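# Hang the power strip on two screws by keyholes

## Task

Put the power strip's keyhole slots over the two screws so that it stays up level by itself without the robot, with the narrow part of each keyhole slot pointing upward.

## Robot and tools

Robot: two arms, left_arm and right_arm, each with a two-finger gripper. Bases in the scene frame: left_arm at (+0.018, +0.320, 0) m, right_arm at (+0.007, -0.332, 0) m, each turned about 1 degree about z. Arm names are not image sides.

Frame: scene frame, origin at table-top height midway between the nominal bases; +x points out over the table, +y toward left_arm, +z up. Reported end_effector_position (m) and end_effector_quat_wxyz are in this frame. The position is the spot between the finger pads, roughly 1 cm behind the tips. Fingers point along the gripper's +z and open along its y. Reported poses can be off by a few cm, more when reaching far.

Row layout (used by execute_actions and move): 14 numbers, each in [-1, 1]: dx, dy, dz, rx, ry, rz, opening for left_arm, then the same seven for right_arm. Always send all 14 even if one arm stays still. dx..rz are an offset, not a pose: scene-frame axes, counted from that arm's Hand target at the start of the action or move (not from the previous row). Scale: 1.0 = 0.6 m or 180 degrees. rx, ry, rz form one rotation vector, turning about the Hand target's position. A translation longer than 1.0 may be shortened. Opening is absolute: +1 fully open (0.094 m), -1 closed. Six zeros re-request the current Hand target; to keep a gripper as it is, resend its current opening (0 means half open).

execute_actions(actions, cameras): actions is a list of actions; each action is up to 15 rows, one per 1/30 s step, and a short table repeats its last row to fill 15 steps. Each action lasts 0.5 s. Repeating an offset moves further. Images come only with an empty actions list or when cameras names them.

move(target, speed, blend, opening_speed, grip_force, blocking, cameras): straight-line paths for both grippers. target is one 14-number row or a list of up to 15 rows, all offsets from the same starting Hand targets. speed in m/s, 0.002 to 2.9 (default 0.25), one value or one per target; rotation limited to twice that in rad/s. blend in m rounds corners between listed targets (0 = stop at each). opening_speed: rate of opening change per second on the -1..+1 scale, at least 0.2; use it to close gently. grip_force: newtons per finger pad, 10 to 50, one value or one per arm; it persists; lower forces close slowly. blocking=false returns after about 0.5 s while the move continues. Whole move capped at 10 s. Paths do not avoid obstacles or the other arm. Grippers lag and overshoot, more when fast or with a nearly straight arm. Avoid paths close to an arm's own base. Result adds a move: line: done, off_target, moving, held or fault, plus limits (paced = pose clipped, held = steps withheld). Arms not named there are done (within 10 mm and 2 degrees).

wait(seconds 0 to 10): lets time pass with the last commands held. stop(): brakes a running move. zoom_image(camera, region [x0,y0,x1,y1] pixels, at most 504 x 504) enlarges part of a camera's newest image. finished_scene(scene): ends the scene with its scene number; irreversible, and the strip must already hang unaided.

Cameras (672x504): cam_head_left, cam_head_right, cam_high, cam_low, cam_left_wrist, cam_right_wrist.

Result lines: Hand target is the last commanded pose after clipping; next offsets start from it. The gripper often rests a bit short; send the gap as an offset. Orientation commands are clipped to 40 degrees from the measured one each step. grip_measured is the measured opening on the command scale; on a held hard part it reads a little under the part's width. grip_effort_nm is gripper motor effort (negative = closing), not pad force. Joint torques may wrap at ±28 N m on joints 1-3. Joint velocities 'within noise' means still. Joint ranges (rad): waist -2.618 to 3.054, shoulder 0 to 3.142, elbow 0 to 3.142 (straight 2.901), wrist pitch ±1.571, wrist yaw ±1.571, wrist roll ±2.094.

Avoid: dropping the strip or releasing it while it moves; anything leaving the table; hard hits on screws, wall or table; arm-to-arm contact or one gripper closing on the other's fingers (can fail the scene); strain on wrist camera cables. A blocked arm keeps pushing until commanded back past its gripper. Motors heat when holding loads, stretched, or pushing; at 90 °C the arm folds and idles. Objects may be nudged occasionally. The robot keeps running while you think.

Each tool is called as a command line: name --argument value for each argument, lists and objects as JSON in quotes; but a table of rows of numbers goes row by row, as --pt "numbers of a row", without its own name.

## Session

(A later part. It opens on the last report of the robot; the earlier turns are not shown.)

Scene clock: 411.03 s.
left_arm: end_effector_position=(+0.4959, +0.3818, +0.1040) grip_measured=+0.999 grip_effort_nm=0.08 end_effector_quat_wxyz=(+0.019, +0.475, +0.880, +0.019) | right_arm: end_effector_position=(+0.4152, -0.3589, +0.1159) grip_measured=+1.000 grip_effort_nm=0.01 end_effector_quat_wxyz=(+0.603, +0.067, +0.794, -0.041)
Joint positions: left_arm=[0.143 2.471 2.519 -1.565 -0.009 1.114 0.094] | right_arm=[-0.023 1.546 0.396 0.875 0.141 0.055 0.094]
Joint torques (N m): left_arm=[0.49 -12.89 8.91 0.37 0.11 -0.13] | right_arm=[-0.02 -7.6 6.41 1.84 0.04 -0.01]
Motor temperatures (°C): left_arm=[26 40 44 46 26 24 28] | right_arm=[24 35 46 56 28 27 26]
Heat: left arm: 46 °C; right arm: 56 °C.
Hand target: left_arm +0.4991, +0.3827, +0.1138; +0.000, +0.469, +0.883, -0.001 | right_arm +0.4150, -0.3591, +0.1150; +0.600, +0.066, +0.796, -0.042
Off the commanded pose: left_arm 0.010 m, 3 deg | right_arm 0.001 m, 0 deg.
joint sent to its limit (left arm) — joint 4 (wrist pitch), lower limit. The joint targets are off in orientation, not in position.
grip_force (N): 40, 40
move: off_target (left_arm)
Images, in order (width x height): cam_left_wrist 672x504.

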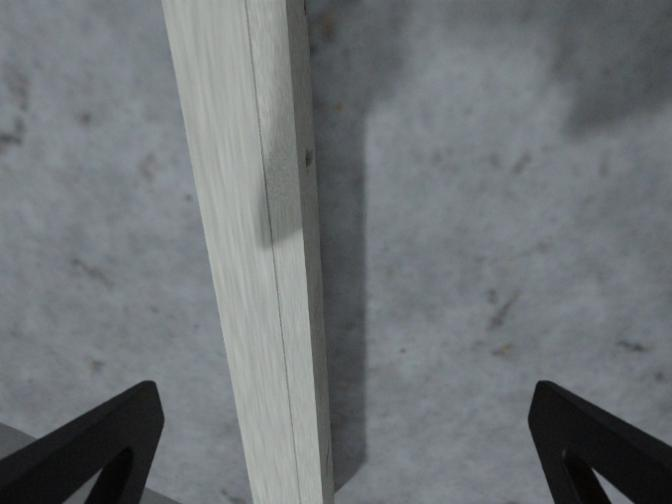

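move --pt "0.013 0.06 -0.06 0 0 0.02 1 0 0 0 0 0 0 1" --pt "0.013 0.06 -0.133 0 0 0.02 1 0 0 0 0 0 0 1" --pt "0.013 0.06 -0.133 0 0 0.02 -0.6 0 0 0 0 0 0 1" --pt "0.005 0.06 0.06 0 0 0.02 -0.6 0 0 0 0 0 0 1" --speed 0.15 --opening_speed 0.8 --cameras '["cam_left_wrist","cam_low"]'

Scene clock: 427.67 s.
left_arm: end_effector_position=(+0.4994, +0.4223, +0.1246) grip_measured=-0.300 grip_effort_nm=-0.84 end_effector_quat_wxyz=(+0.042, +0.440, +0.896, +0.044) | right_arm: end_effector_position=(+0.4152, -0.3589, +0.1159) grip_measured=+1.000 grip_effort_nm=0.01 end_effector_quat_wxyz=(+0.603, +0.067, +0.794, -0.041)
Joint positions: left_arm=[0.221 2.473 2.603 -1.58 -0.018 1.114 0.033] | right_arm=[-0.023 1.546 0.396 0.875 0.141 0.055 0.094]
Joint torques (N m): left_arm=[-0.02 -16.17 6.97 0.62 0.2 0] | right_arm=[-0.02 -7.6 6.35 1.83 0.02 -0.02]
Motor temperatures (°C): left_arm=[26 45 44 44 26 24 28] | right_arm=[24 35 46 56 28 27 26]
Heat: left arm: 45 °C; right arm: 56 °C.
Hand target: left_arm +0.5022, +0.4188, +0.1499; +0.000, +0.441, +0.897, -0.001 | right_arm +0.4150, -0.3591, +0.1150; +0.600, +0.066, +0.796, -0.042
Off the commanded pose: left_arm 0.026 m, 7 deg | right_arm 0.001 m, 0 deg.
joint read past its limit (left arm) — joint 4 (wrist pitch), lower limit.
joint sent to its limit (left arm) — joint 4 (wrist pitch), lower limit. The joint targets are off in orientation, not in position.
grip_force (N): 40, 40
move: off_target (left_arm)
Images, in order (width x height): cam_low 672x504, cam_left_wrist 672x504.

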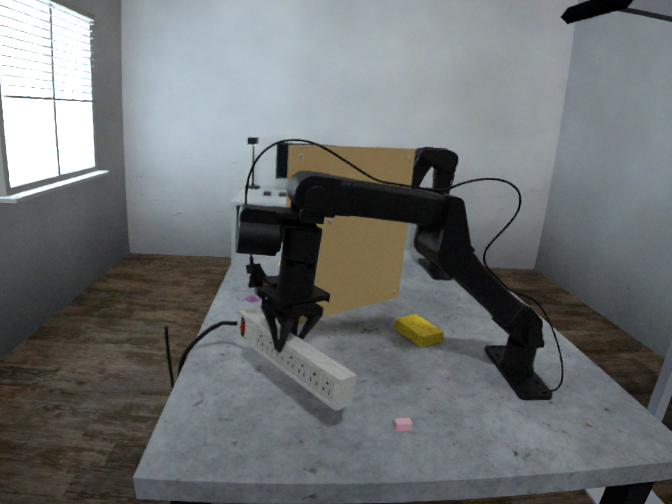

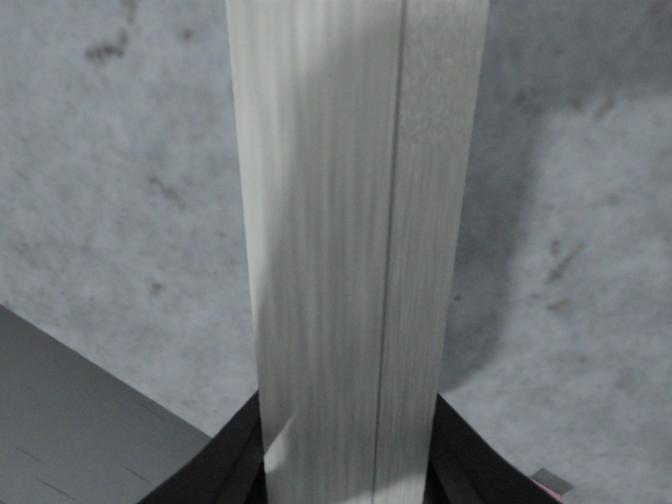

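move --pt "-0.342 -0.393 0.05 0 0 0.428 -0.6 0 0 0 0 0 0 1" --speed 0.3

move --target '[0,0,-0.05,-0.015,0.0325,0,-0.6,0,0,0,0,0,0,1]' --speed 0.2 --cameras '["all"]'

Scene clock: 438.30 s.
left_arm: end_effector_position=(+0.3097, +0.1758, +0.1671) grip_measured=-0.300 grip_effort_nm=-0.84 end_effector_quat_wxyz=(-0.002, -0.196, +0.981, -0.005) | right_arm: end_effector_position=(+0.4152, -0.3589, +0.1159) grip_measured=+1.000 grip_effort_nm=0.01 end_effector_quat_wxyz=(+0.603, +0.067, +0.794, -0.041)
Joint positions: left_arm=[-0.436 1.784 1.708 -1.491 0.01 -0.851 0.033] | right_arm=[-0.023 1.546 0.396 0.875 0.141 0.055 0.094]
Joint torques (N m): left_arm=[0.06 -10.95 6.04 -0.01 -0.07 -0.46] | right_arm=[-0.02 -7.6 6.41 1.83 0.04 -0.01]
Motor temperatures (°C): left_arm=[26 45 43 43 26 24 29] | right_arm=[24 35 46 56 28 27 26]
Heat: left arm: 45 °C; right arm: 56 °C.
Hand target: left_arm +0.2969, +0.1829, +0.1798; +0.000, -0.214, +0.977, -0.001 | right_arm +0.4150, -0.3591, +0.1150; +0.600, +0.066, +0.796, -0.042
Off the commanded pose: left_arm 0.019 m, 2 deg | right_arm 0.001 m, 0 deg.
grip_force (N): 40, 40
move: off_target (left_arm)

Scene clock: 439.40 s.
left_arm: end_effector_position=(+0.3050, +0.1784, +0.1511) grip_measured=-0.300 grip_effort_nm=-0.84 end_effector_quat_wxyz=(-0.038, -0.202, +0.978, -0.021) | right_arm: end_effector_position=(+0.4152, -0.3589, +0.1159) grip_measured=+1.000 grip_effort_nm=0.01 end_effector_quat_wxyz=(+0.603, +0.067, +0.794, -0.041)
Joint positions: left_arm=[-0.397 1.794 1.652 -1.466 0.079 -0.822 0.033] | right_arm=[-0.023 1.546 0.396 0.875 0.141 0.055 0.094]
Joint torques (N m): left_arm=[0.51 -7.39 5.97 0.02 0.14 -0.14] | right_arm=[-0.03 -7.6 6.41 1.84 0.03 -0.02]
Motor temperatures (°C): left_arm=[26 45 42 43 26 24 29] | right_arm=[24 35 46 56 28 27 26]
Heat: left arm: 45 °C; right arm: 56 °C.
Hand target: left_arm +0.2969, +0.1830, +0.1499; -0.055, -0.214, +0.975, -0.013 | right_arm +0.4150, -0.3591, +0.1150; +0.600, +0.066, +0.796, -0.042
Off the commanded pose: left_arm 0.009 m, 3 deg | right_arm 0.001 m, 0 deg.
grip_force (N): 40, 40
move: off_target (left_arm)

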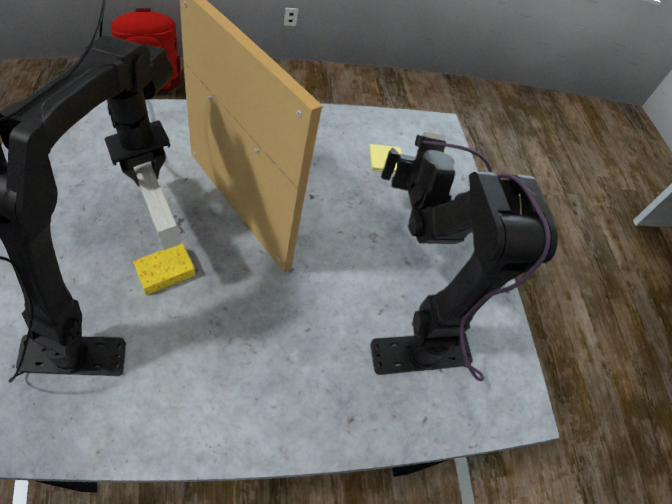

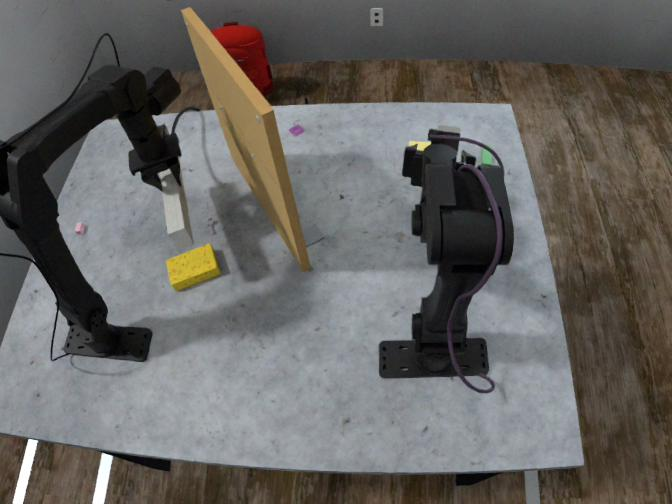

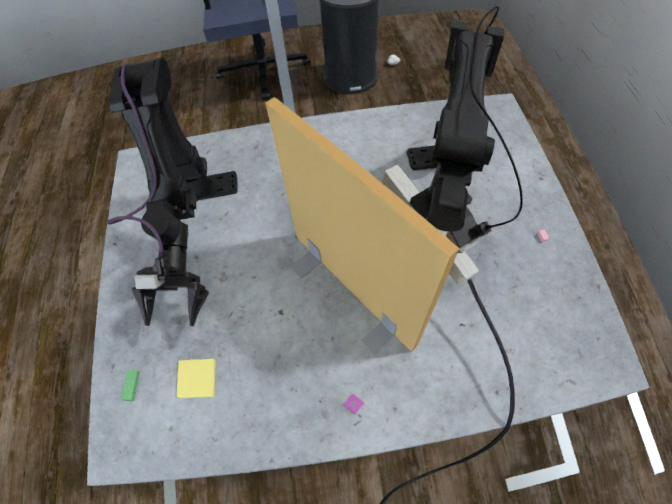

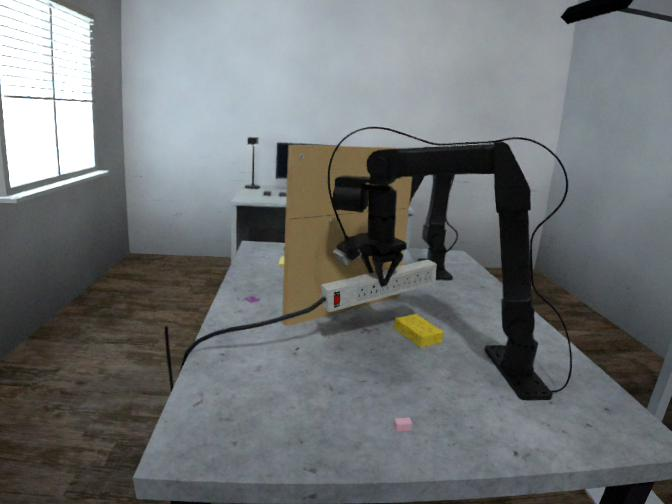

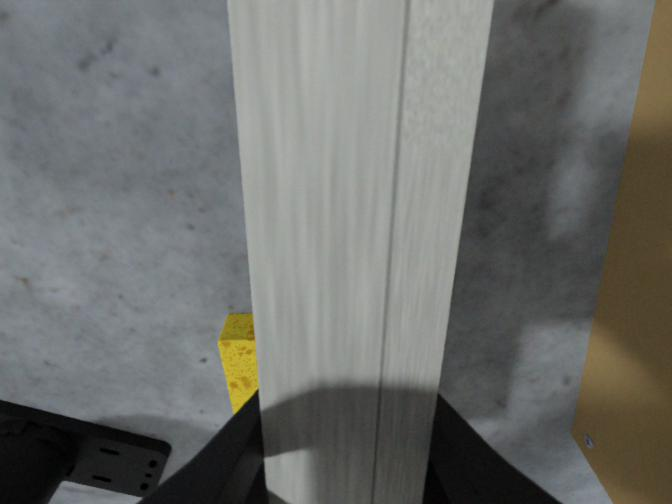

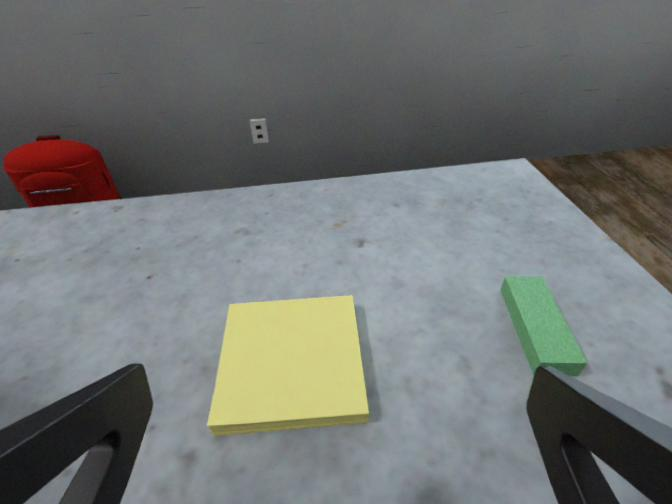

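move --pt "-0.008 0 -0.12 0 0 0 -0.6 0 0 0 0 0 0 1" --pt "-0.008 0 -0.15 0 0 0 -0.6 0 0 0 0 0 0 1" --speed '[0.15,0.04]' --cameras '["cam_low"]'

zoom_image --camera "cam_low" --region '[290, 220, 470, 370]'

Scene clock: 446.93 s.
left_arm: end_effector_position=(+0.2986, +0.1811, +0.0632) grip_measured=-0.300 grip_effort_nm=-0.84 end_effector_quat_wxyz=(-0.041, -0.202, +0.978, -0.019) | right_arm: end_effector_position=(+0.4152, -0.3589, +0.1159) grip_measured=+1.000 grip_effort_nm=0.01 end_effector_quat_wxyz=(+0.603, +0.067, +0.794, -0.041)
Joint positions: left_arm=[-0.397 1.801 1.309 -1.125 0.079 -0.822 0.033] | right_arm=[-0.023 1.546 0.396 0.875 0.141 0.055 0.094]
Joint torques (N m): left_arm=[0.16 -7.15 5.63 0.14 0.15 -0.24] | right_arm=[-0.03 -7.57 6.37 1.83 0.03 -0.02]
Motor temperatures (°C): left_arm=[26 44 42 42 26 24 29] | right_arm=[24 35 46 56 28 27 26]
Heat: left arm: 44 °C; right arm: 56 °C.
Hand target: left_arm +0.2921, +0.1830, +0.0598; -0.055, -0.214, +0.975, -0.013 | right_arm +0.4150, -0.3591, +0.1150; +0.600, +0.066, +0.796, -0.042
Off the commanded pose: left_arm 0.008 m, 2 deg | right_arm 0.001 m, 0 deg.
grip_force (N): 40, 40
move: done
Images, in order (width x height): cam_low 672x504.

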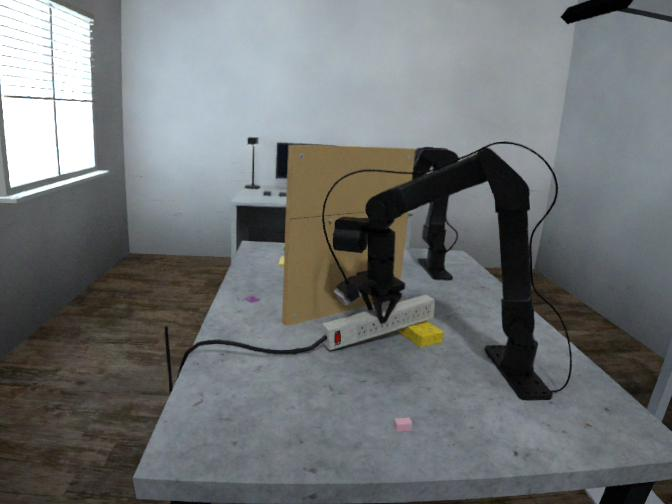

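Scaled by 2.800 from the camera's 672x504 image, which has a finer 960x720 frame.

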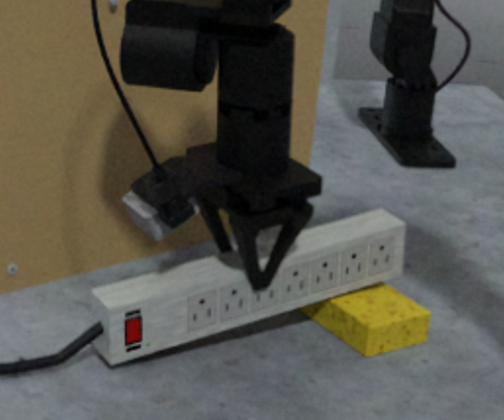

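move --pt "0 0 -0.008 0 0 0 -0.6 0 0 0 0 0 0 1" --pt "0 0 -0.008 0 0 0 -0.05 0 0 0 0 0 0 1" --pt "0 0 0.2 0 0 0 0.5 0 0 0 0 0 0 1" --speed '[0.03,0.1,0.15]' --opening_speed 0.4 --cameras '["cam_low","cam_left_wrist"]'

zoom_image --camera "cam_low" --region '[290, 220, 470, 370]'

Scene clock: 456.50 s.
left_arm: end_effector_position=(+0.2919, +0.1833, +0.1678) grip_measured=+0.499 grip_effort_nm=0.08 end_effector_quat_wxyz=(-0.053, -0.210, +0.976, -0.013) | right_arm: end_effector_position=(+0.4152, -0.3589, +0.1159) grip_measured=+1.000 grip_effort_nm=0.01 end_effector_quat_wxyz=(+0.603, +0.067, +0.794, -0.041)
Joint positions: left_arm=[-0.397 1.778 1.698 -1.56 0.083 -0.838 0.07] | right_arm=[-0.023 1.546 0.396 0.875 0.141 0.055 0.094]
Joint torques (N m): left_arm=[0.18 -8.8 8.59 0.12 0.08 -0.08] | right_arm=[-0.03 -7.58 6.42 1.83 0.02 -0.02]
Motor temperatures (°C): left_arm=[26 43 41 42 26 24 29] | right_arm=[24 35 46 56 28 27 26]
Heat: left arm: 43 °C; right arm: 56 °C.
Hand target: left_arm +0.2921, +0.1829, +0.1799; -0.055, -0.213, +0.975, -0.013 | right_arm +0.4150, -0.3591, +0.1150; +0.600, +0.066, +0.796, -0.042
Off the commanded pose: left_arm 0.012 m, 0 deg | right_arm 0.001 m, 0 deg.
joint sent to its limit (left arm) — joint 4 (wrist pitch), lower limit. The joint targets still meet the commanded pose.
grip_force (N): 40, 40
move: off_target (left_arm); target 3's new opening was sent with left_arm's hand 0.012 m and 1 deg from that target
Images, in order (width x height): cam_low 672x504, cam_left_wrist 672x504.

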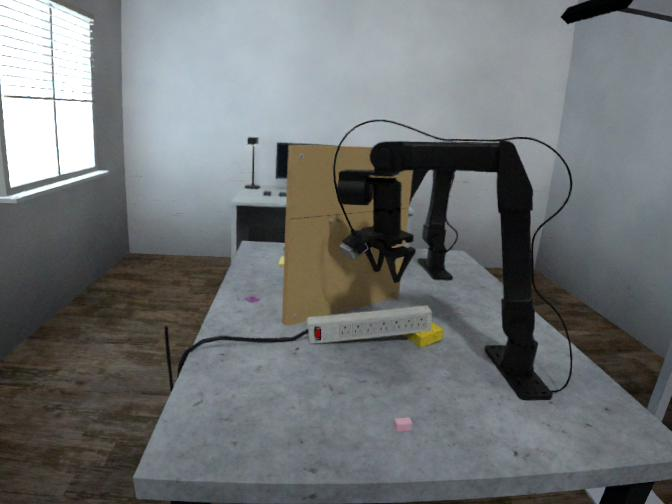

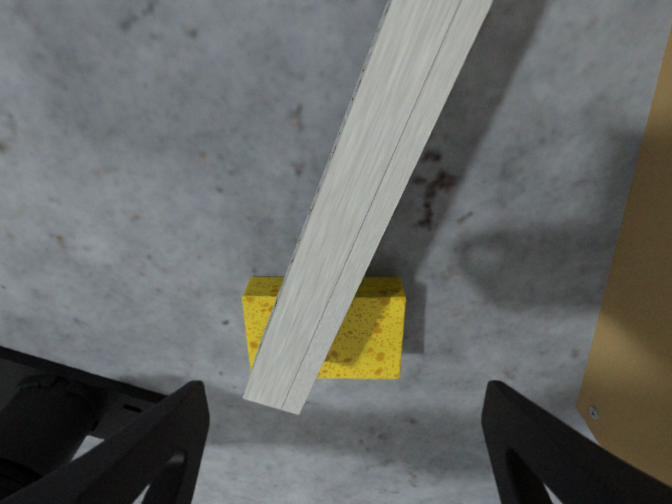

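Scaled by 2.800 from the camera's 672x504 image, which has a finer 960x720 frame.

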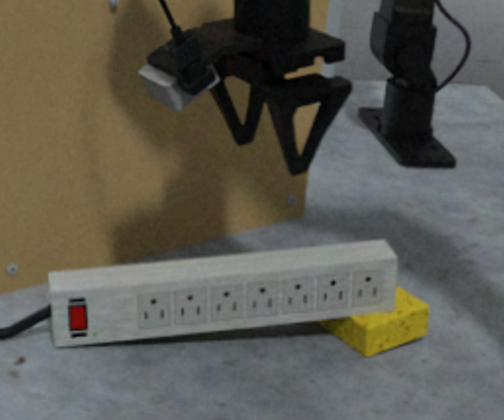

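move --pt "-0.06 0.2 0.05 0 0 0 0.53 0 0 0 0 0 0 1" --pt "-0.008 0.095 -0.04 -0.405 -0.242 0.051 0.53 0 0 0 0 0 0 1" --blend '[0.03,0]' --cameras '["cam_low","cam_left_wrist","cam_head_left"]'

Scene clock: 503.53 s.
left_arm: end_effector_position=(+0.2903, +0.2435, +0.1539) grip_measured=+0.529 grip_effort_nm=0.08 end_effector_quat_wxyz=(+0.167, -0.202, +0.714, -0.649) | right_arm: end_effector_position=(+0.4152, -0.3589, +0.1159) grip_measured=+1.000 grip_effort_nm=0.01 end_effector_quat_wxyz=(+0.603, +0.067, +0.794, -0.041)
Joint positions: left_arm=[0.423 1.284 0.383 0.211 1.41 -0.911 0.072] | right_arm=[-0.023 1.546 0.396 0.875 0.141 0.055 0.094]
Joint torques (N m): left_arm=[-0.68 -4.19 5.24 1.4 0.51 0.01] | right_arm=[-0.06 -7.61 6.41 1.84 0.03 -0.01]
Motor temperatures (°C): left_arm=[26 41 41 39 26 24 28] | right_arm=[24 36 45 56 28 27 26]
Heat: left arm: 41 °C; right arm: 56 °C.
Hand target: left_arm +0.2873, +0.2400, +0.1559; +0.175, -0.192, +0.713, -0.652 | right_arm +0.4150, -0.3591, +0.1150; +0.600, +0.066, +0.796, -0.042
Off the commanded pose: left_arm 0.005 m, 1 deg | right_arm 0.001 m, 0 deg.
grip_force (N): 40, 40
move: done
Images, in order (width x height): cam_head_left 672x504, cam_low 672x504, cam_left_wrist 672x504.

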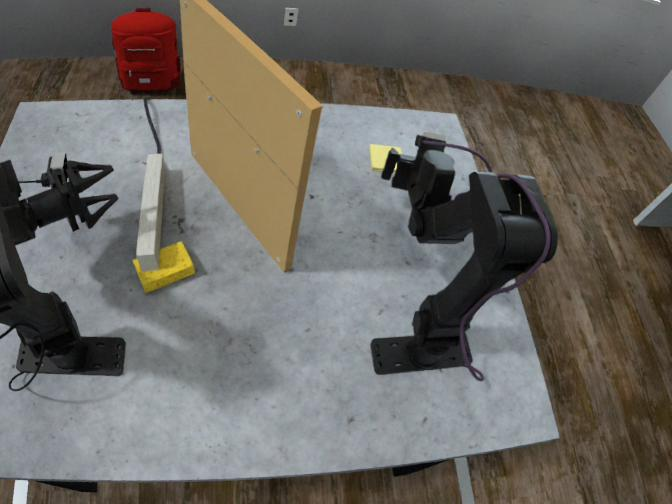

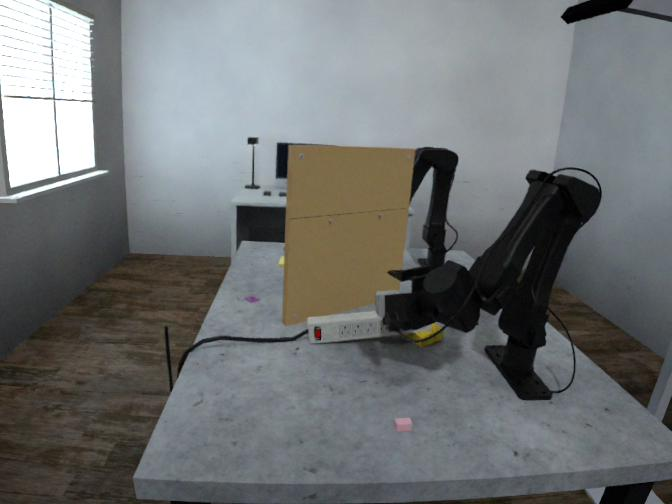

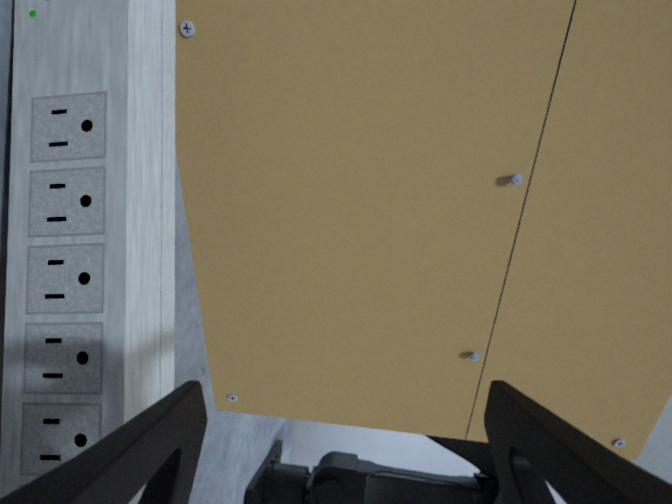

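move --target '[0.028,-0.002,0,0,0,-0.122,0.53,0,0,0,0,0,0,1]' --cameras '["cam_left_wrist","cam_low"]'

Scene clock: 527.90 s.
left_arm: end_effector_position=(+0.3021, +0.2393, +0.1485) grip_measured=+0.529 grip_effort_nm=0.08 end_effector_quat_wxyz=(+0.130, -0.143, +0.700, -0.688) | right_arm: end_effector_position=(+0.4152, -0.3589, +0.1159) grip_measured=+1.000 grip_effort_nm=0.01 end_effector_quat_wxyz=(+0.603, +0.067, +0.794, -0.041)
Joint positions: left_arm=[0.396 1.528 0.538 0.009 1.547 -0.605 0.072] | right_arm=[-0.023 1.546 0.396 0.875 0.141 0.055 0.094]
Joint torques (N m): left_arm=[-0.46 -3.86 8.47 0.81 0.9 0.24] | right_arm=[-0.05 -7.56 6.38 1.85 0.04 -0.01]
Motor temperatures (°C): left_arm=[26 38 41 41 26 24 28] | right_arm=[24 36 45 56 28 27 26]
Heat: left arm: 41 °C; right arm: 56 °C.
Hand target: left_arm +0.3041, +0.2387, +0.1559; +0.047, -0.053, +0.736, -0.673 | right_arm +0.4150, -0.3591, +0.1150; +0.600, +0.066, +0.796, -0.042
Off the commanded pose: left_arm 0.008 m, 15 deg | right_arm 0.001 m, 0 deg.
joint sent to its limit (left arm) — joint 5 (wrist yaw), upper limit. The joint targets are off in orientation, not in position.
grip_force (N): 40, 40
move: off_target (left_arm)
Images, in order (width x height): cam_low 672x504, cam_left_wrist 672x504.

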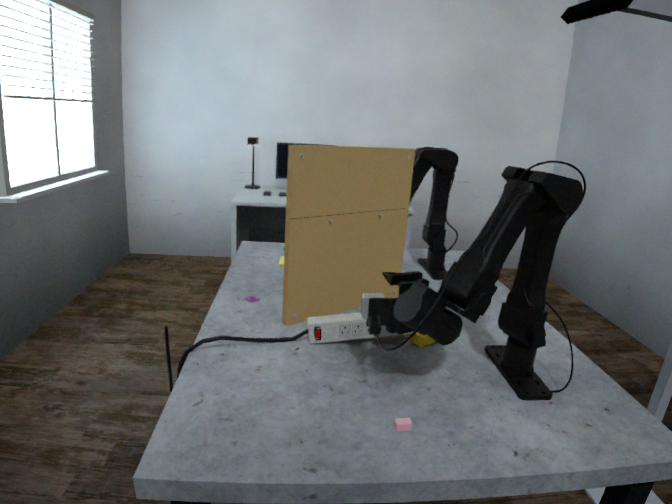

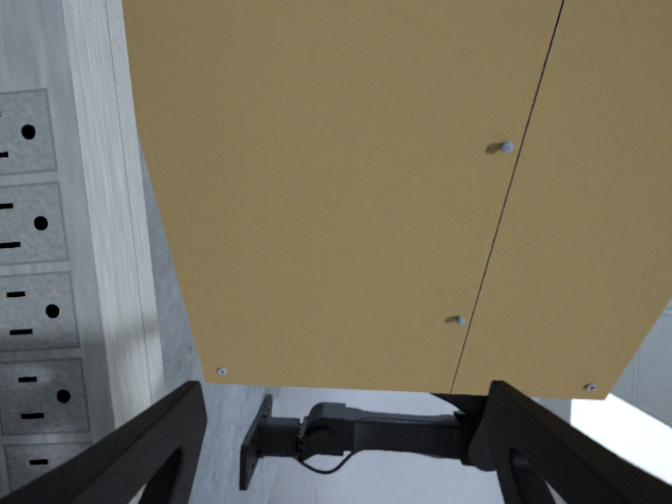

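move --pt "-0.02 0.006 0 0 0 0.094 0.53 0 0 0 0 0 0 1" --pt "-0.02 0 -0.17 0 0 0.094 0.53 0 0 0 0 0 0 1" --cameras '["cam_left_wrist","cam_low","cam_head_left"]'

Scene clock: 545.00 s.
left_arm: end_effector_position=(+0.2944, +0.2413, +0.0543) grip_measured=+0.529 grip_effort_nm=0.08 end_effector_quat_wxyz=(+0.142, -0.161, +0.725, -0.655) | right_arm: end_effector_position=(+0.4152, -0.3589, +0.1159) grip_measured=+1.000 grip_effort_nm=0.01 end_effector_quat_wxyz=(+0.603, +0.067, +0.794, -0.041)
Joint positions: left_arm=[0.412 1.865 0.443 0.233 1.461 -0.388 0.072] | right_arm=[-0.023 1.546 0.396 0.875 0.141 0.055 0.094]
Joint torques (N m): left_arm=[-0.43 -4.92 2.82 0.94 0.75 0.07] | right_arm=[-0.02 -7.58 6.37 1.83 0.02 -0.01]
Motor temperatures (°C): left_arm=[26 37 41 40 26 24 28] | right_arm=[24 36 45 56 28 27 26]
Heat: left arm: 41 °C; right arm: 56 °C.
Hand target: left_arm +0.2921, +0.2388, +0.0539; +0.146, -0.160, +0.720, -0.659 | right_arm +0.4150, -0.3591, +0.1150; +0.600, +0.066, +0.796, -0.042
Off the commanded pose: left_arm 0.003 m, 1 deg | right_arm 0.001 m, 0 deg.
grip_force (N): 40, 40
move: done
Images, in order (width x height): cam_head_left 672x504, cam_low 672x504, cam_left_wrist 672x504.

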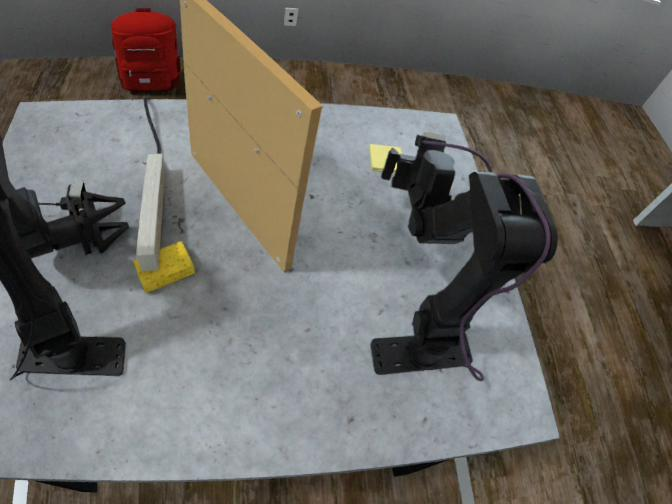

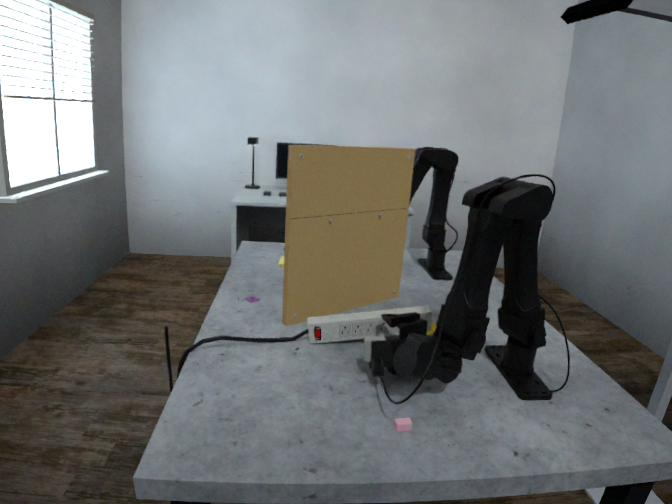

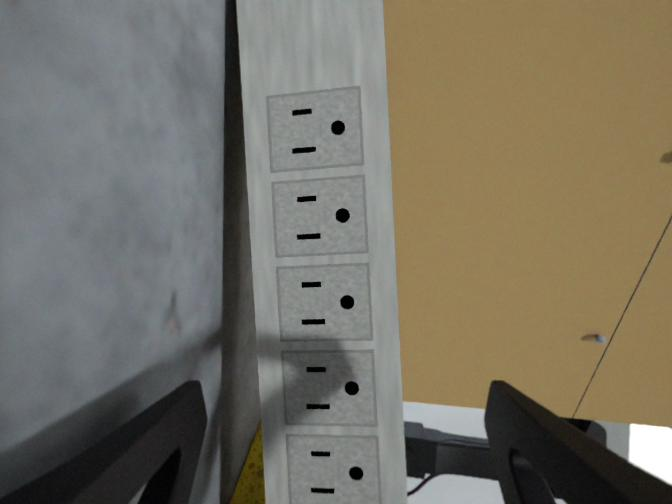

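move --target '[0.043,-0.096,0,0,0,0,0.53,0,0,0,0,0,0,1]' --speed 0.1 --cameras '["cam_left_wrist","cam_head_left"]'

move --target '[0,0,0,0,0,0,0.05,0,0,0,0,0,0,1]' --opening_speed 0.3 --grip_force '[50,40]' --cameras '["cam_left_wrist","cam_low"]'

Scene clock: 554.80 s.
left_arm: end_effector_position=(+0.3198, +0.1834, +0.0543) grip_measured=+0.529 grip_effort_nm=0.08 end_effector_quat_wxyz=(+0.142, -0.165, +0.721, -0.657) | right_arm: end_effector_position=(+0.4152, -0.3589, +0.1159) grip_measured=+1.000 grip_effort_nm=0.01 end_effector_quat_wxyz=(+0.603, +0.067, +0.794, -0.041)
Joint positions: left_arm=[0.131 2.119 0.318 1.512 1.231 -1.309 0.072] | right_arm=[-0.023 1.546 0.396 0.875 0.141 0.055 0.094]
Joint torques (N m): left_arm=[-0.68 -4.98 1.2 1.83 0.16 -0.01] | right_arm=[-0.02 -7.58 6.39 1.84 0.03 -0.01]
Motor temperatures (°C): left_arm=[26 37 40 39 26 24 28] | right_arm=[24 36 45 56 28 27 26]
Heat: left arm: 40 °C; right arm: 56 °C.
Hand target: left_arm +0.3178, +0.1811, +0.0539; +0.146, -0.160, +0.720, -0.659 | right_arm +0.4150, -0.3591, +0.1150; +0.600, +0.066, +0.796, -0.042
Off the commanded pose: left_arm 0.003 m, 1 deg | right_arm 0.001 m, 0 deg.
grip_force (N): 40, 40
move: done
Images, in order (width x height): cam_head_left 672x504, cam_left_wrist 672x504.

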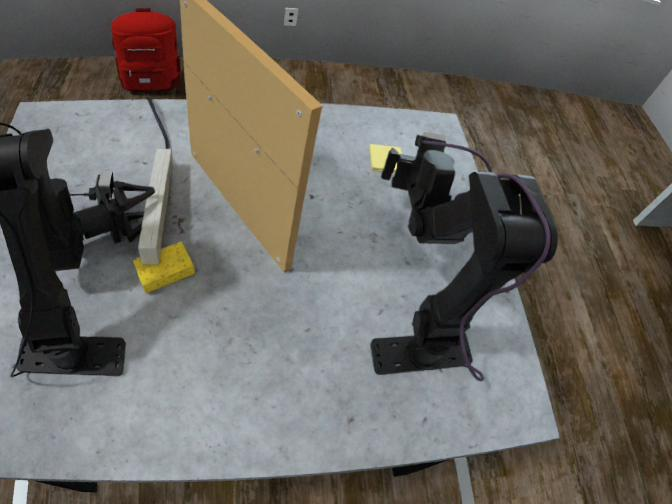

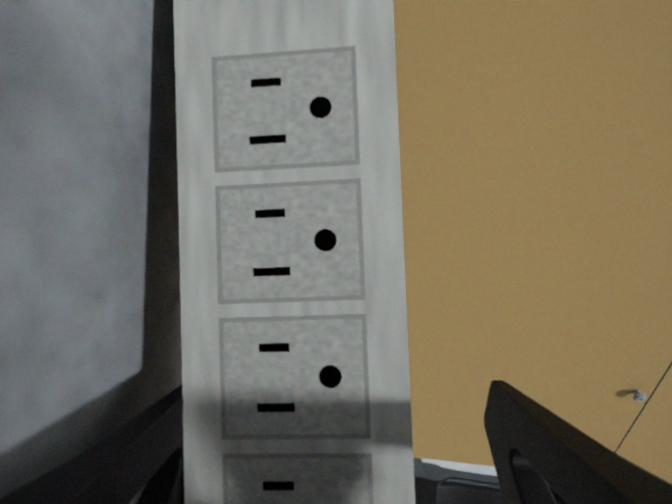

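Scene clock: 556.60 s.
left_arm: end_effector_position=(+0.3213, +0.1843, +0.0528) grip_measured=+0.052 grip_effort_nm=-0.07 end_effector_quat_wxyz=(+0.143, -0.172, +0.721, -0.656) | right_arm: end_effector_position=(+0.4152, -0.3589, +0.1159) grip_measured=+1.000 grip_effort_nm=0.01 end_effector_quat_wxyz=(+0.603, +0.067, +0.794, -0.041)
Joint positions: left_arm=[0.131 2.123 0.318 1.512 1.22 -1.314 0.049] | right_arm=[-0.023 1.546 0.396 0.875 0.141 0.055 0.094]
Joint torques (N m): left_arm=[-0.57 -5 1.07 1.79 0.29 0.03] | right_arm=[-0.06 -7.6 6.37 1.85 0.03 -0.02]
Motor temperatures (°C): left_arm=[26 37 40 40 26 24 28] | right_arm=[24 36 45 56 28 27 26]
Heat: left arm: 40 °C; right arm: 56 °C.
Hand target: left_arm +0.3179, +0.1811, +0.0539; +0.146, -0.160, +0.720, -0.659 | right_arm +0.4150, -0.3591, +0.1150; +0.600, +0.066, +0.796, -0.042
Off the commanded pose: left_arm 0.005 m, 1 deg | right_arm 0.001 m, 0 deg.
grip_force (N): 50, 40
move: done
Images, in order (width x height): cam_low 672x504, cam_left_wrist 672x504.

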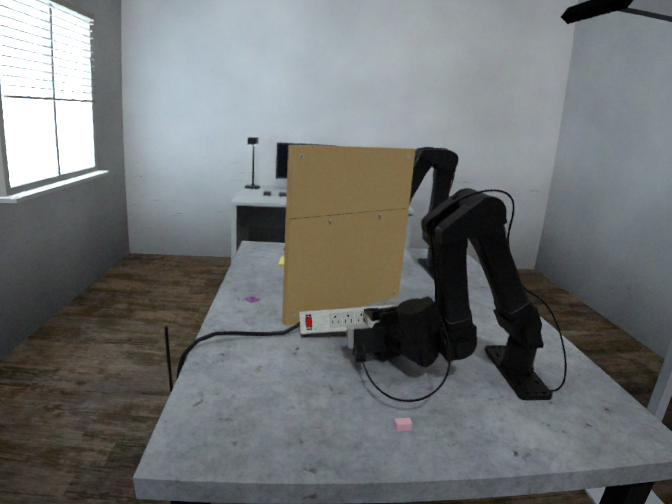

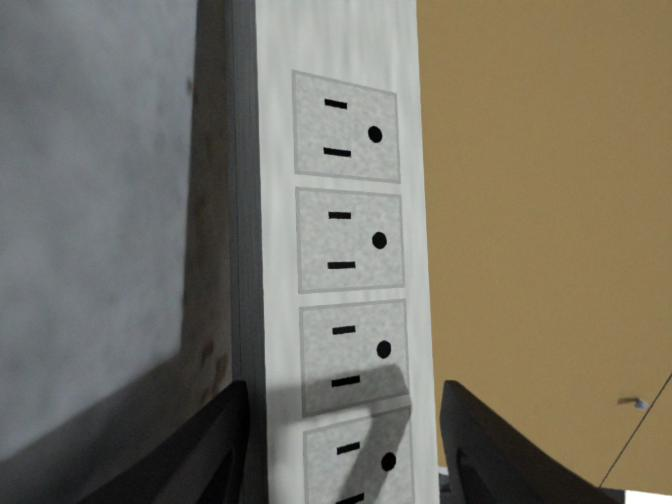

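execute_actions --actions '[]' --cameras '["cam_head_left","cam_high"]'

zoom_image --camera "cam_head_left" --region '[50, 120, 250, 320]'

Scene clock: 561.00 s.
left_arm: end_effector_position=(+0.3213, +0.1843, +0.0528) grip_measured=+0.052 grip_effort_nm=-0.07 end_effector_quat_wxyz=(+0.143, -0.172, +0.721, -0.656) | right_arm: end_effector_position=(+0.4152, -0.3589, +0.1159) grip_measured=+1.000 grip_effort_nm=0.01 end_effector_quat_wxyz=(+0.603, +0.067, +0.794, -0.041)
Joint positions: left_arm=[0.131 2.123 0.318 1.512 1.22 -1.314 0.049] | right_arm=[-0.023 1.546 0.396 0.875 0.141 0.055 0.094]
Joint velocities: within noise
Joint torques (N m): left_arm=[-0.49 -5.09 1.11 1.86 0.27 0.02] | right_arm=[-0.06 -7.56 6.38 1.85 0.04 -0.01]
Motor temperatures (°C): left_arm=[26 37 39 41 26 24 28] | right_arm=[24 36 45 56 28 27 26]
Heat: left arm: 41 °C; right arm: 56 °C.
Hand target: left_arm +0.3179, +0.1811, +0.0539; +0.146, -0.160, +0.720, -0.659 | right_arm +0.4150, -0.3591, +0.1150; +0.600, +0.066, +0.796, -0.042
Tool commands: left_gripper/opening=+0.05 right_gripper/opening=+1.0
Off the commanded pose: left_arm 0.005 m, 1 deg | right_arm 0.001 m, 0 deg.
grip_force (N): 50, 40
Images, in order (width x height): cam_head_left 672x504, cam_high 672x504.

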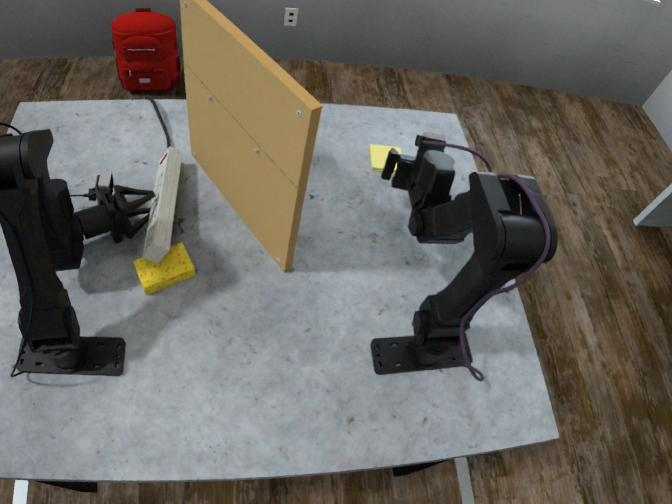

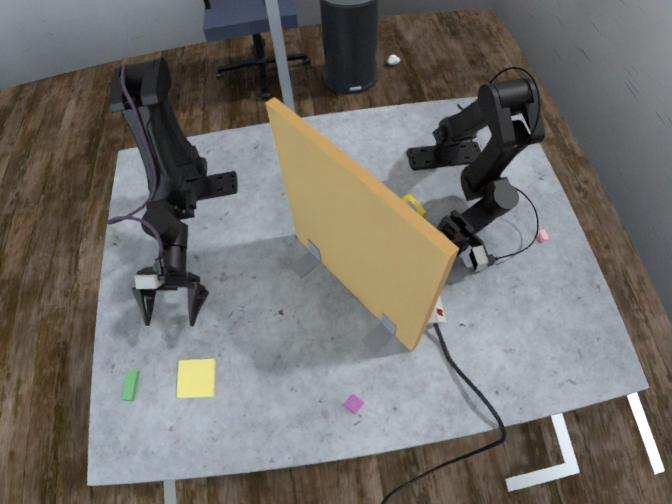

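Scaled by 2.520 from the camera's 672x504 image, which has a finer 960x720 frame.

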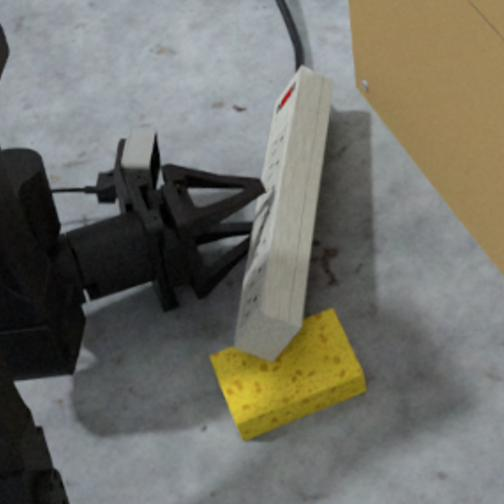

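move --target '[0,0,0,0,0,0,0.58,0,0,0,0,0,0,1]' --opening_speed 0.5 --cameras '["cam_left_wrist","cam_head_left"]'

zoom_image --camera "cam_head_left" --region '[50, 120, 250, 320]'

Scene clock: 566.63 s.
left_arm: end_effector_position=(+0.3203, +0.1836, +0.0546) grip_measured=+0.577 grip_effort_nm=0.16 end_effector_quat_wxyz=(+0.145, -0.164, +0.721, -0.657) | right_arm: end_effector_position=(+0.4152, -0.3589, +0.1159) grip_measured=+1.000 grip_effort_nm=0.01 end_effector_quat_wxyz=(+0.603, +0.067, +0.794, -0.041)
Joint positions: left_arm=[0.131 2.121 0.318 1.517 1.229 -1.307 0.074] | right_arm=[-0.023 1.546 0.396 0.875 0.141 0.055 0.094]
Joint torques (N m): left_arm=[-0.59 -4.81 1.06 1.79 0.14 -0.04] | right_arm=[-0.03 -7.61 6.41 1.83 0.03 -0.01]
Motor temperatures (°C): left_arm=[26 37 39 42 26 24 28] | right_arm=[24 36 45 56 28 27 26]
Heat: left arm: 42 °C; right arm: 56 °C.
Hand target: left_arm +0.3179, +0.1811, +0.0538; +0.146, -0.161, +0.720, -0.659 | right_arm +0.4150, -0.3591, +0.1150; +0.600, +0.066, +0.796, -0.042
Off the commanded pose: left_arm 0.004 m, 0 deg | right_arm 0.001 m, 0 deg.
grip_force (N): 50, 40
move: done
Images, in order (width x height): cam_head_left 672x504, cam_left_wrist 672x504.

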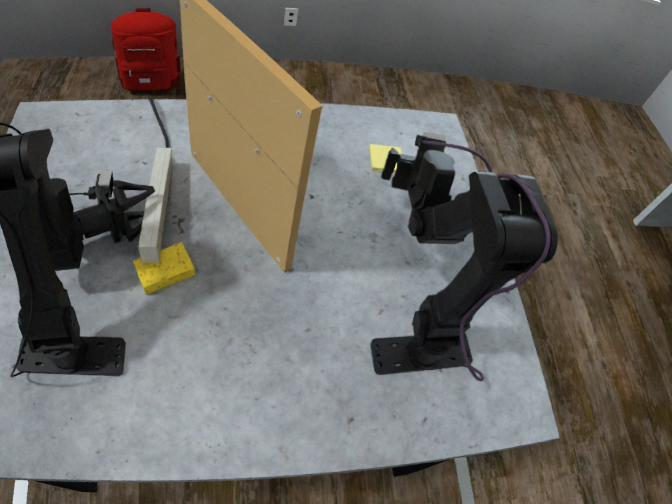

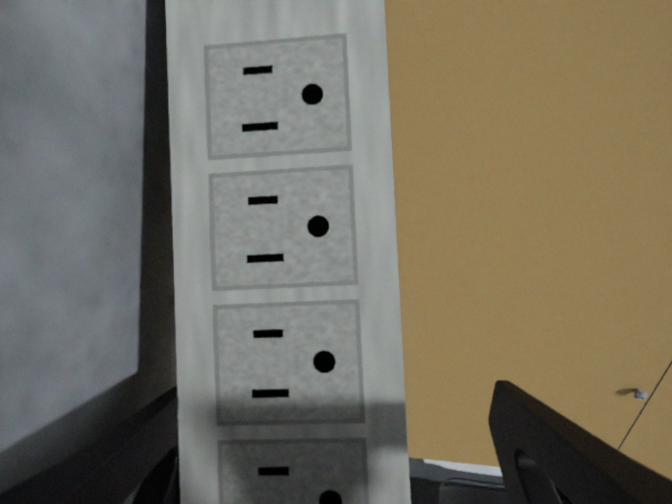

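Scaled by 2.520 from the camera's 672x504 image, which has a finer 960x720 frame.

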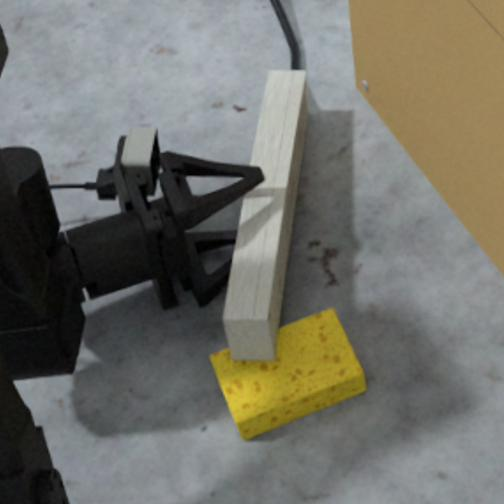

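move --pt "0 0 -0.009 0 0 0 0.6 0 0 0 0 0 0 1" --pt "0.018 -0.039 -0.009 0 0 0 0.6 0 0 0 0 0 0 1" --speed 0.08 --cameras '["cam_left_wrist","cam_head_left"]'

zoom_image --camera "cam_head_left" --region '[50, 120, 250, 320]'

Scene clock: 576.40 s.
left_arm: end_effector_position=(+0.3281, +0.1603, +0.0545) grip_measured=+0.597 grip_effort_nm=0.15 end_effector_quat_wxyz=(+0.142, -0.150, +0.727, -0.655) | right_arm: end_effector_position=(+0.4152, -0.3589, +0.1159) grip_measured=+1.000 grip_effort_nm=0.01 end_effector_quat_wxyz=(+0.603, +0.067, +0.794, -0.041)
Joint positions: left_arm=[0.034 2.129 0.356 1.519 1.156 -1.328 0.075] | right_arm=[-0.023 1.546 0.396 0.875 0.141 0.055 0.094]
Joint torques (N m): left_arm=[-1.06 -3.54 1.91 2.04 -0.15 -0.19] | right_arm=[-0.03 -7.58 6.34 1.84 0.05 -0.01]
Motor temperatures (°C): left_arm=[26 36 38 43 26 24 28] | right_arm=[24 36 45 56 28 27 26]
Heat: left arm: 43 °C; right arm: 56 °C.
Hand target: left_arm +0.3287, +0.1578, +0.0485; +0.146, -0.160, +0.720, -0.659 | right_arm +0.4150, -0.3591, +0.1150; +0.600, +0.066, +0.796, -0.042
Off the commanded pose: left_arm 0.007 m, 1 deg | right_arm 0.001 m, 0 deg.
joint sent to its limit (left arm) — joint 4 (wrist pitch), upper limit. The joint targets still meet the commanded pose.
grip_force (N): 50, 40
move: done
Images, in order (width x height): cam_head_left 672x504, cam_left_wrist 672x504.

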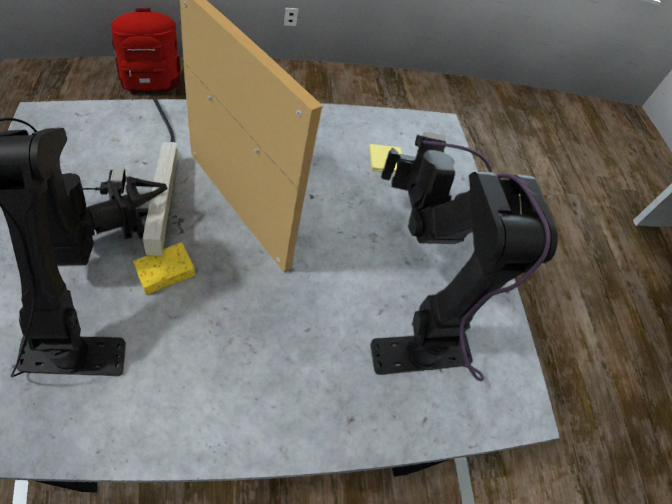

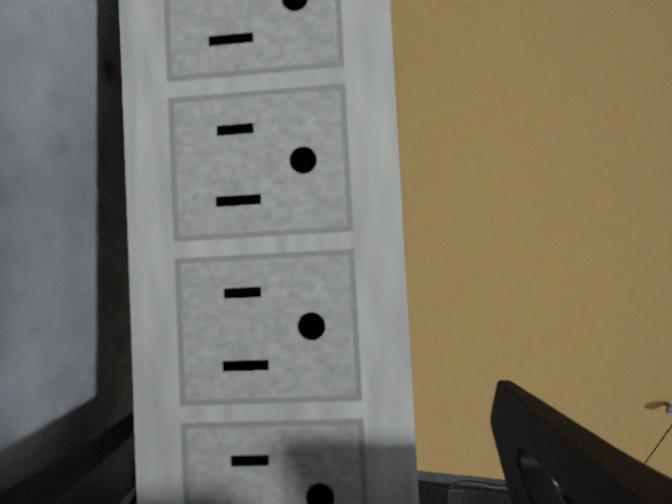

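Scaled by 2.520 from the camera's 672x504 image, which has a finer 960x720 frame.

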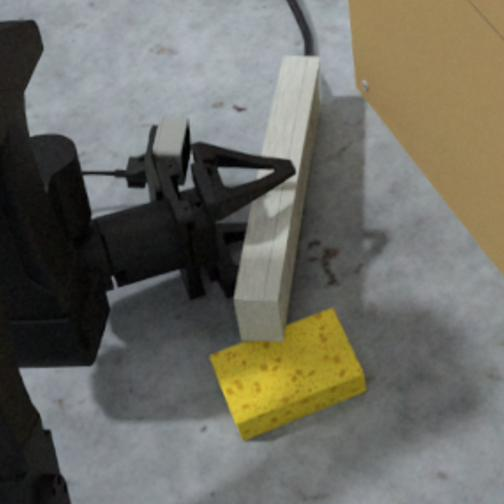

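move --target '[0,0,0.006,0,0,0,0.05,0,0,0,0,0,0,1]' --opening_speed 0.3 --cameras '["cam_left_wrist","cam_head_left"]'

zoom_image --camera "cam_head_left" --region '[50, 120, 250, 320]'

Scene clock: 586.20 s.
left_arm: end_effector_position=(+0.3313, +0.1613, +0.0473) grip_measured=+0.052 grip_effort_nm=-0.64 end_effector_quat_wxyz=(+0.133, -0.179, +0.726, -0.650) | right_arm: end_effector_position=(+0.4152, -0.3589, +0.1159) grip_measured=+1.000 grip_effort_nm=0.01 end_effector_quat_wxyz=(+0.603, +0.067, +0.794, -0.041)
Joint positions: left_arm=[0.029 2.146 0.356 1.514 1.121 -1.36 0.049] | right_arm=[-0.023 1.546 0.396 0.875 0.141 0.055 0.094]
Joint velocities: left_arm=[-0.002 0.007 -0.012 0.022 0.007 0.007 -0.005] | right_arm=[within noise]
Joint torques (N m): left_arm=[-0.69 -5.71 1.28 2.06 0.24 0.04] | right_arm=[-0.08 -7.6 6.38 1.84 0.04 -0.01]
Motor temperatures (°C): left_arm=[26 36 38 46 26 24 28] | right_arm=[24 36 45 56 28 27 26]
Heat: left arm: 46 °C; right arm: 56 °C.
Hand target: left_arm +0.3287, +0.1578, +0.0521; +0.146, -0.160, +0.720, -0.659 | right_arm +0.4150, -0.3591, +0.1150; +0.600, +0.066, +0.796, -0.042
Off the commanded pose: left_arm 0.007 m, 3 deg | right_arm 0.001 m, 0 deg.
joint sent to its limit (left arm) — joint 4 (wrist pitch), upper limit. The joint targets still meet the commanded pose.
grip_force (N): 50, 40
move: off_target (left_arm)
Images, in order (width x height): cam_head_left 672x504, cam_left_wrist 672x504.

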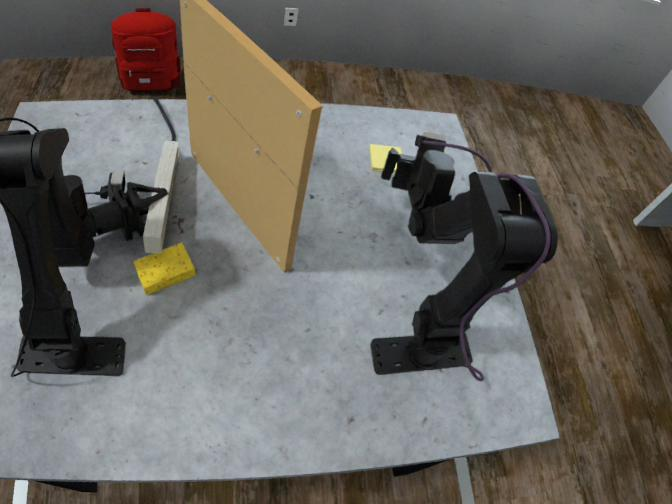

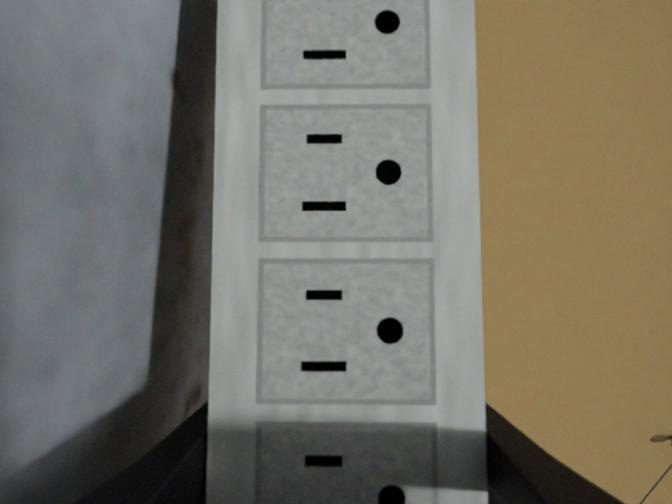

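Scaled by 2.520 from the camera's 672x504 image, which has a finer 960x720 frame.

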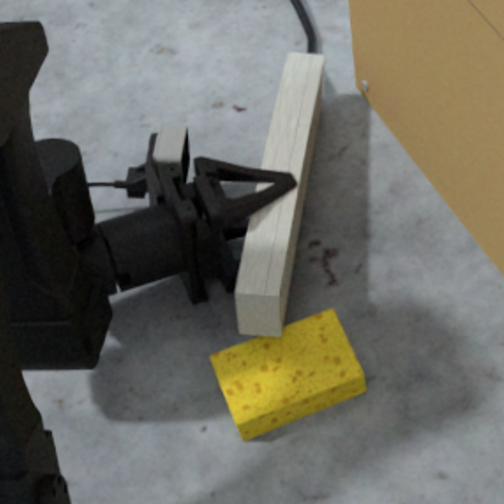

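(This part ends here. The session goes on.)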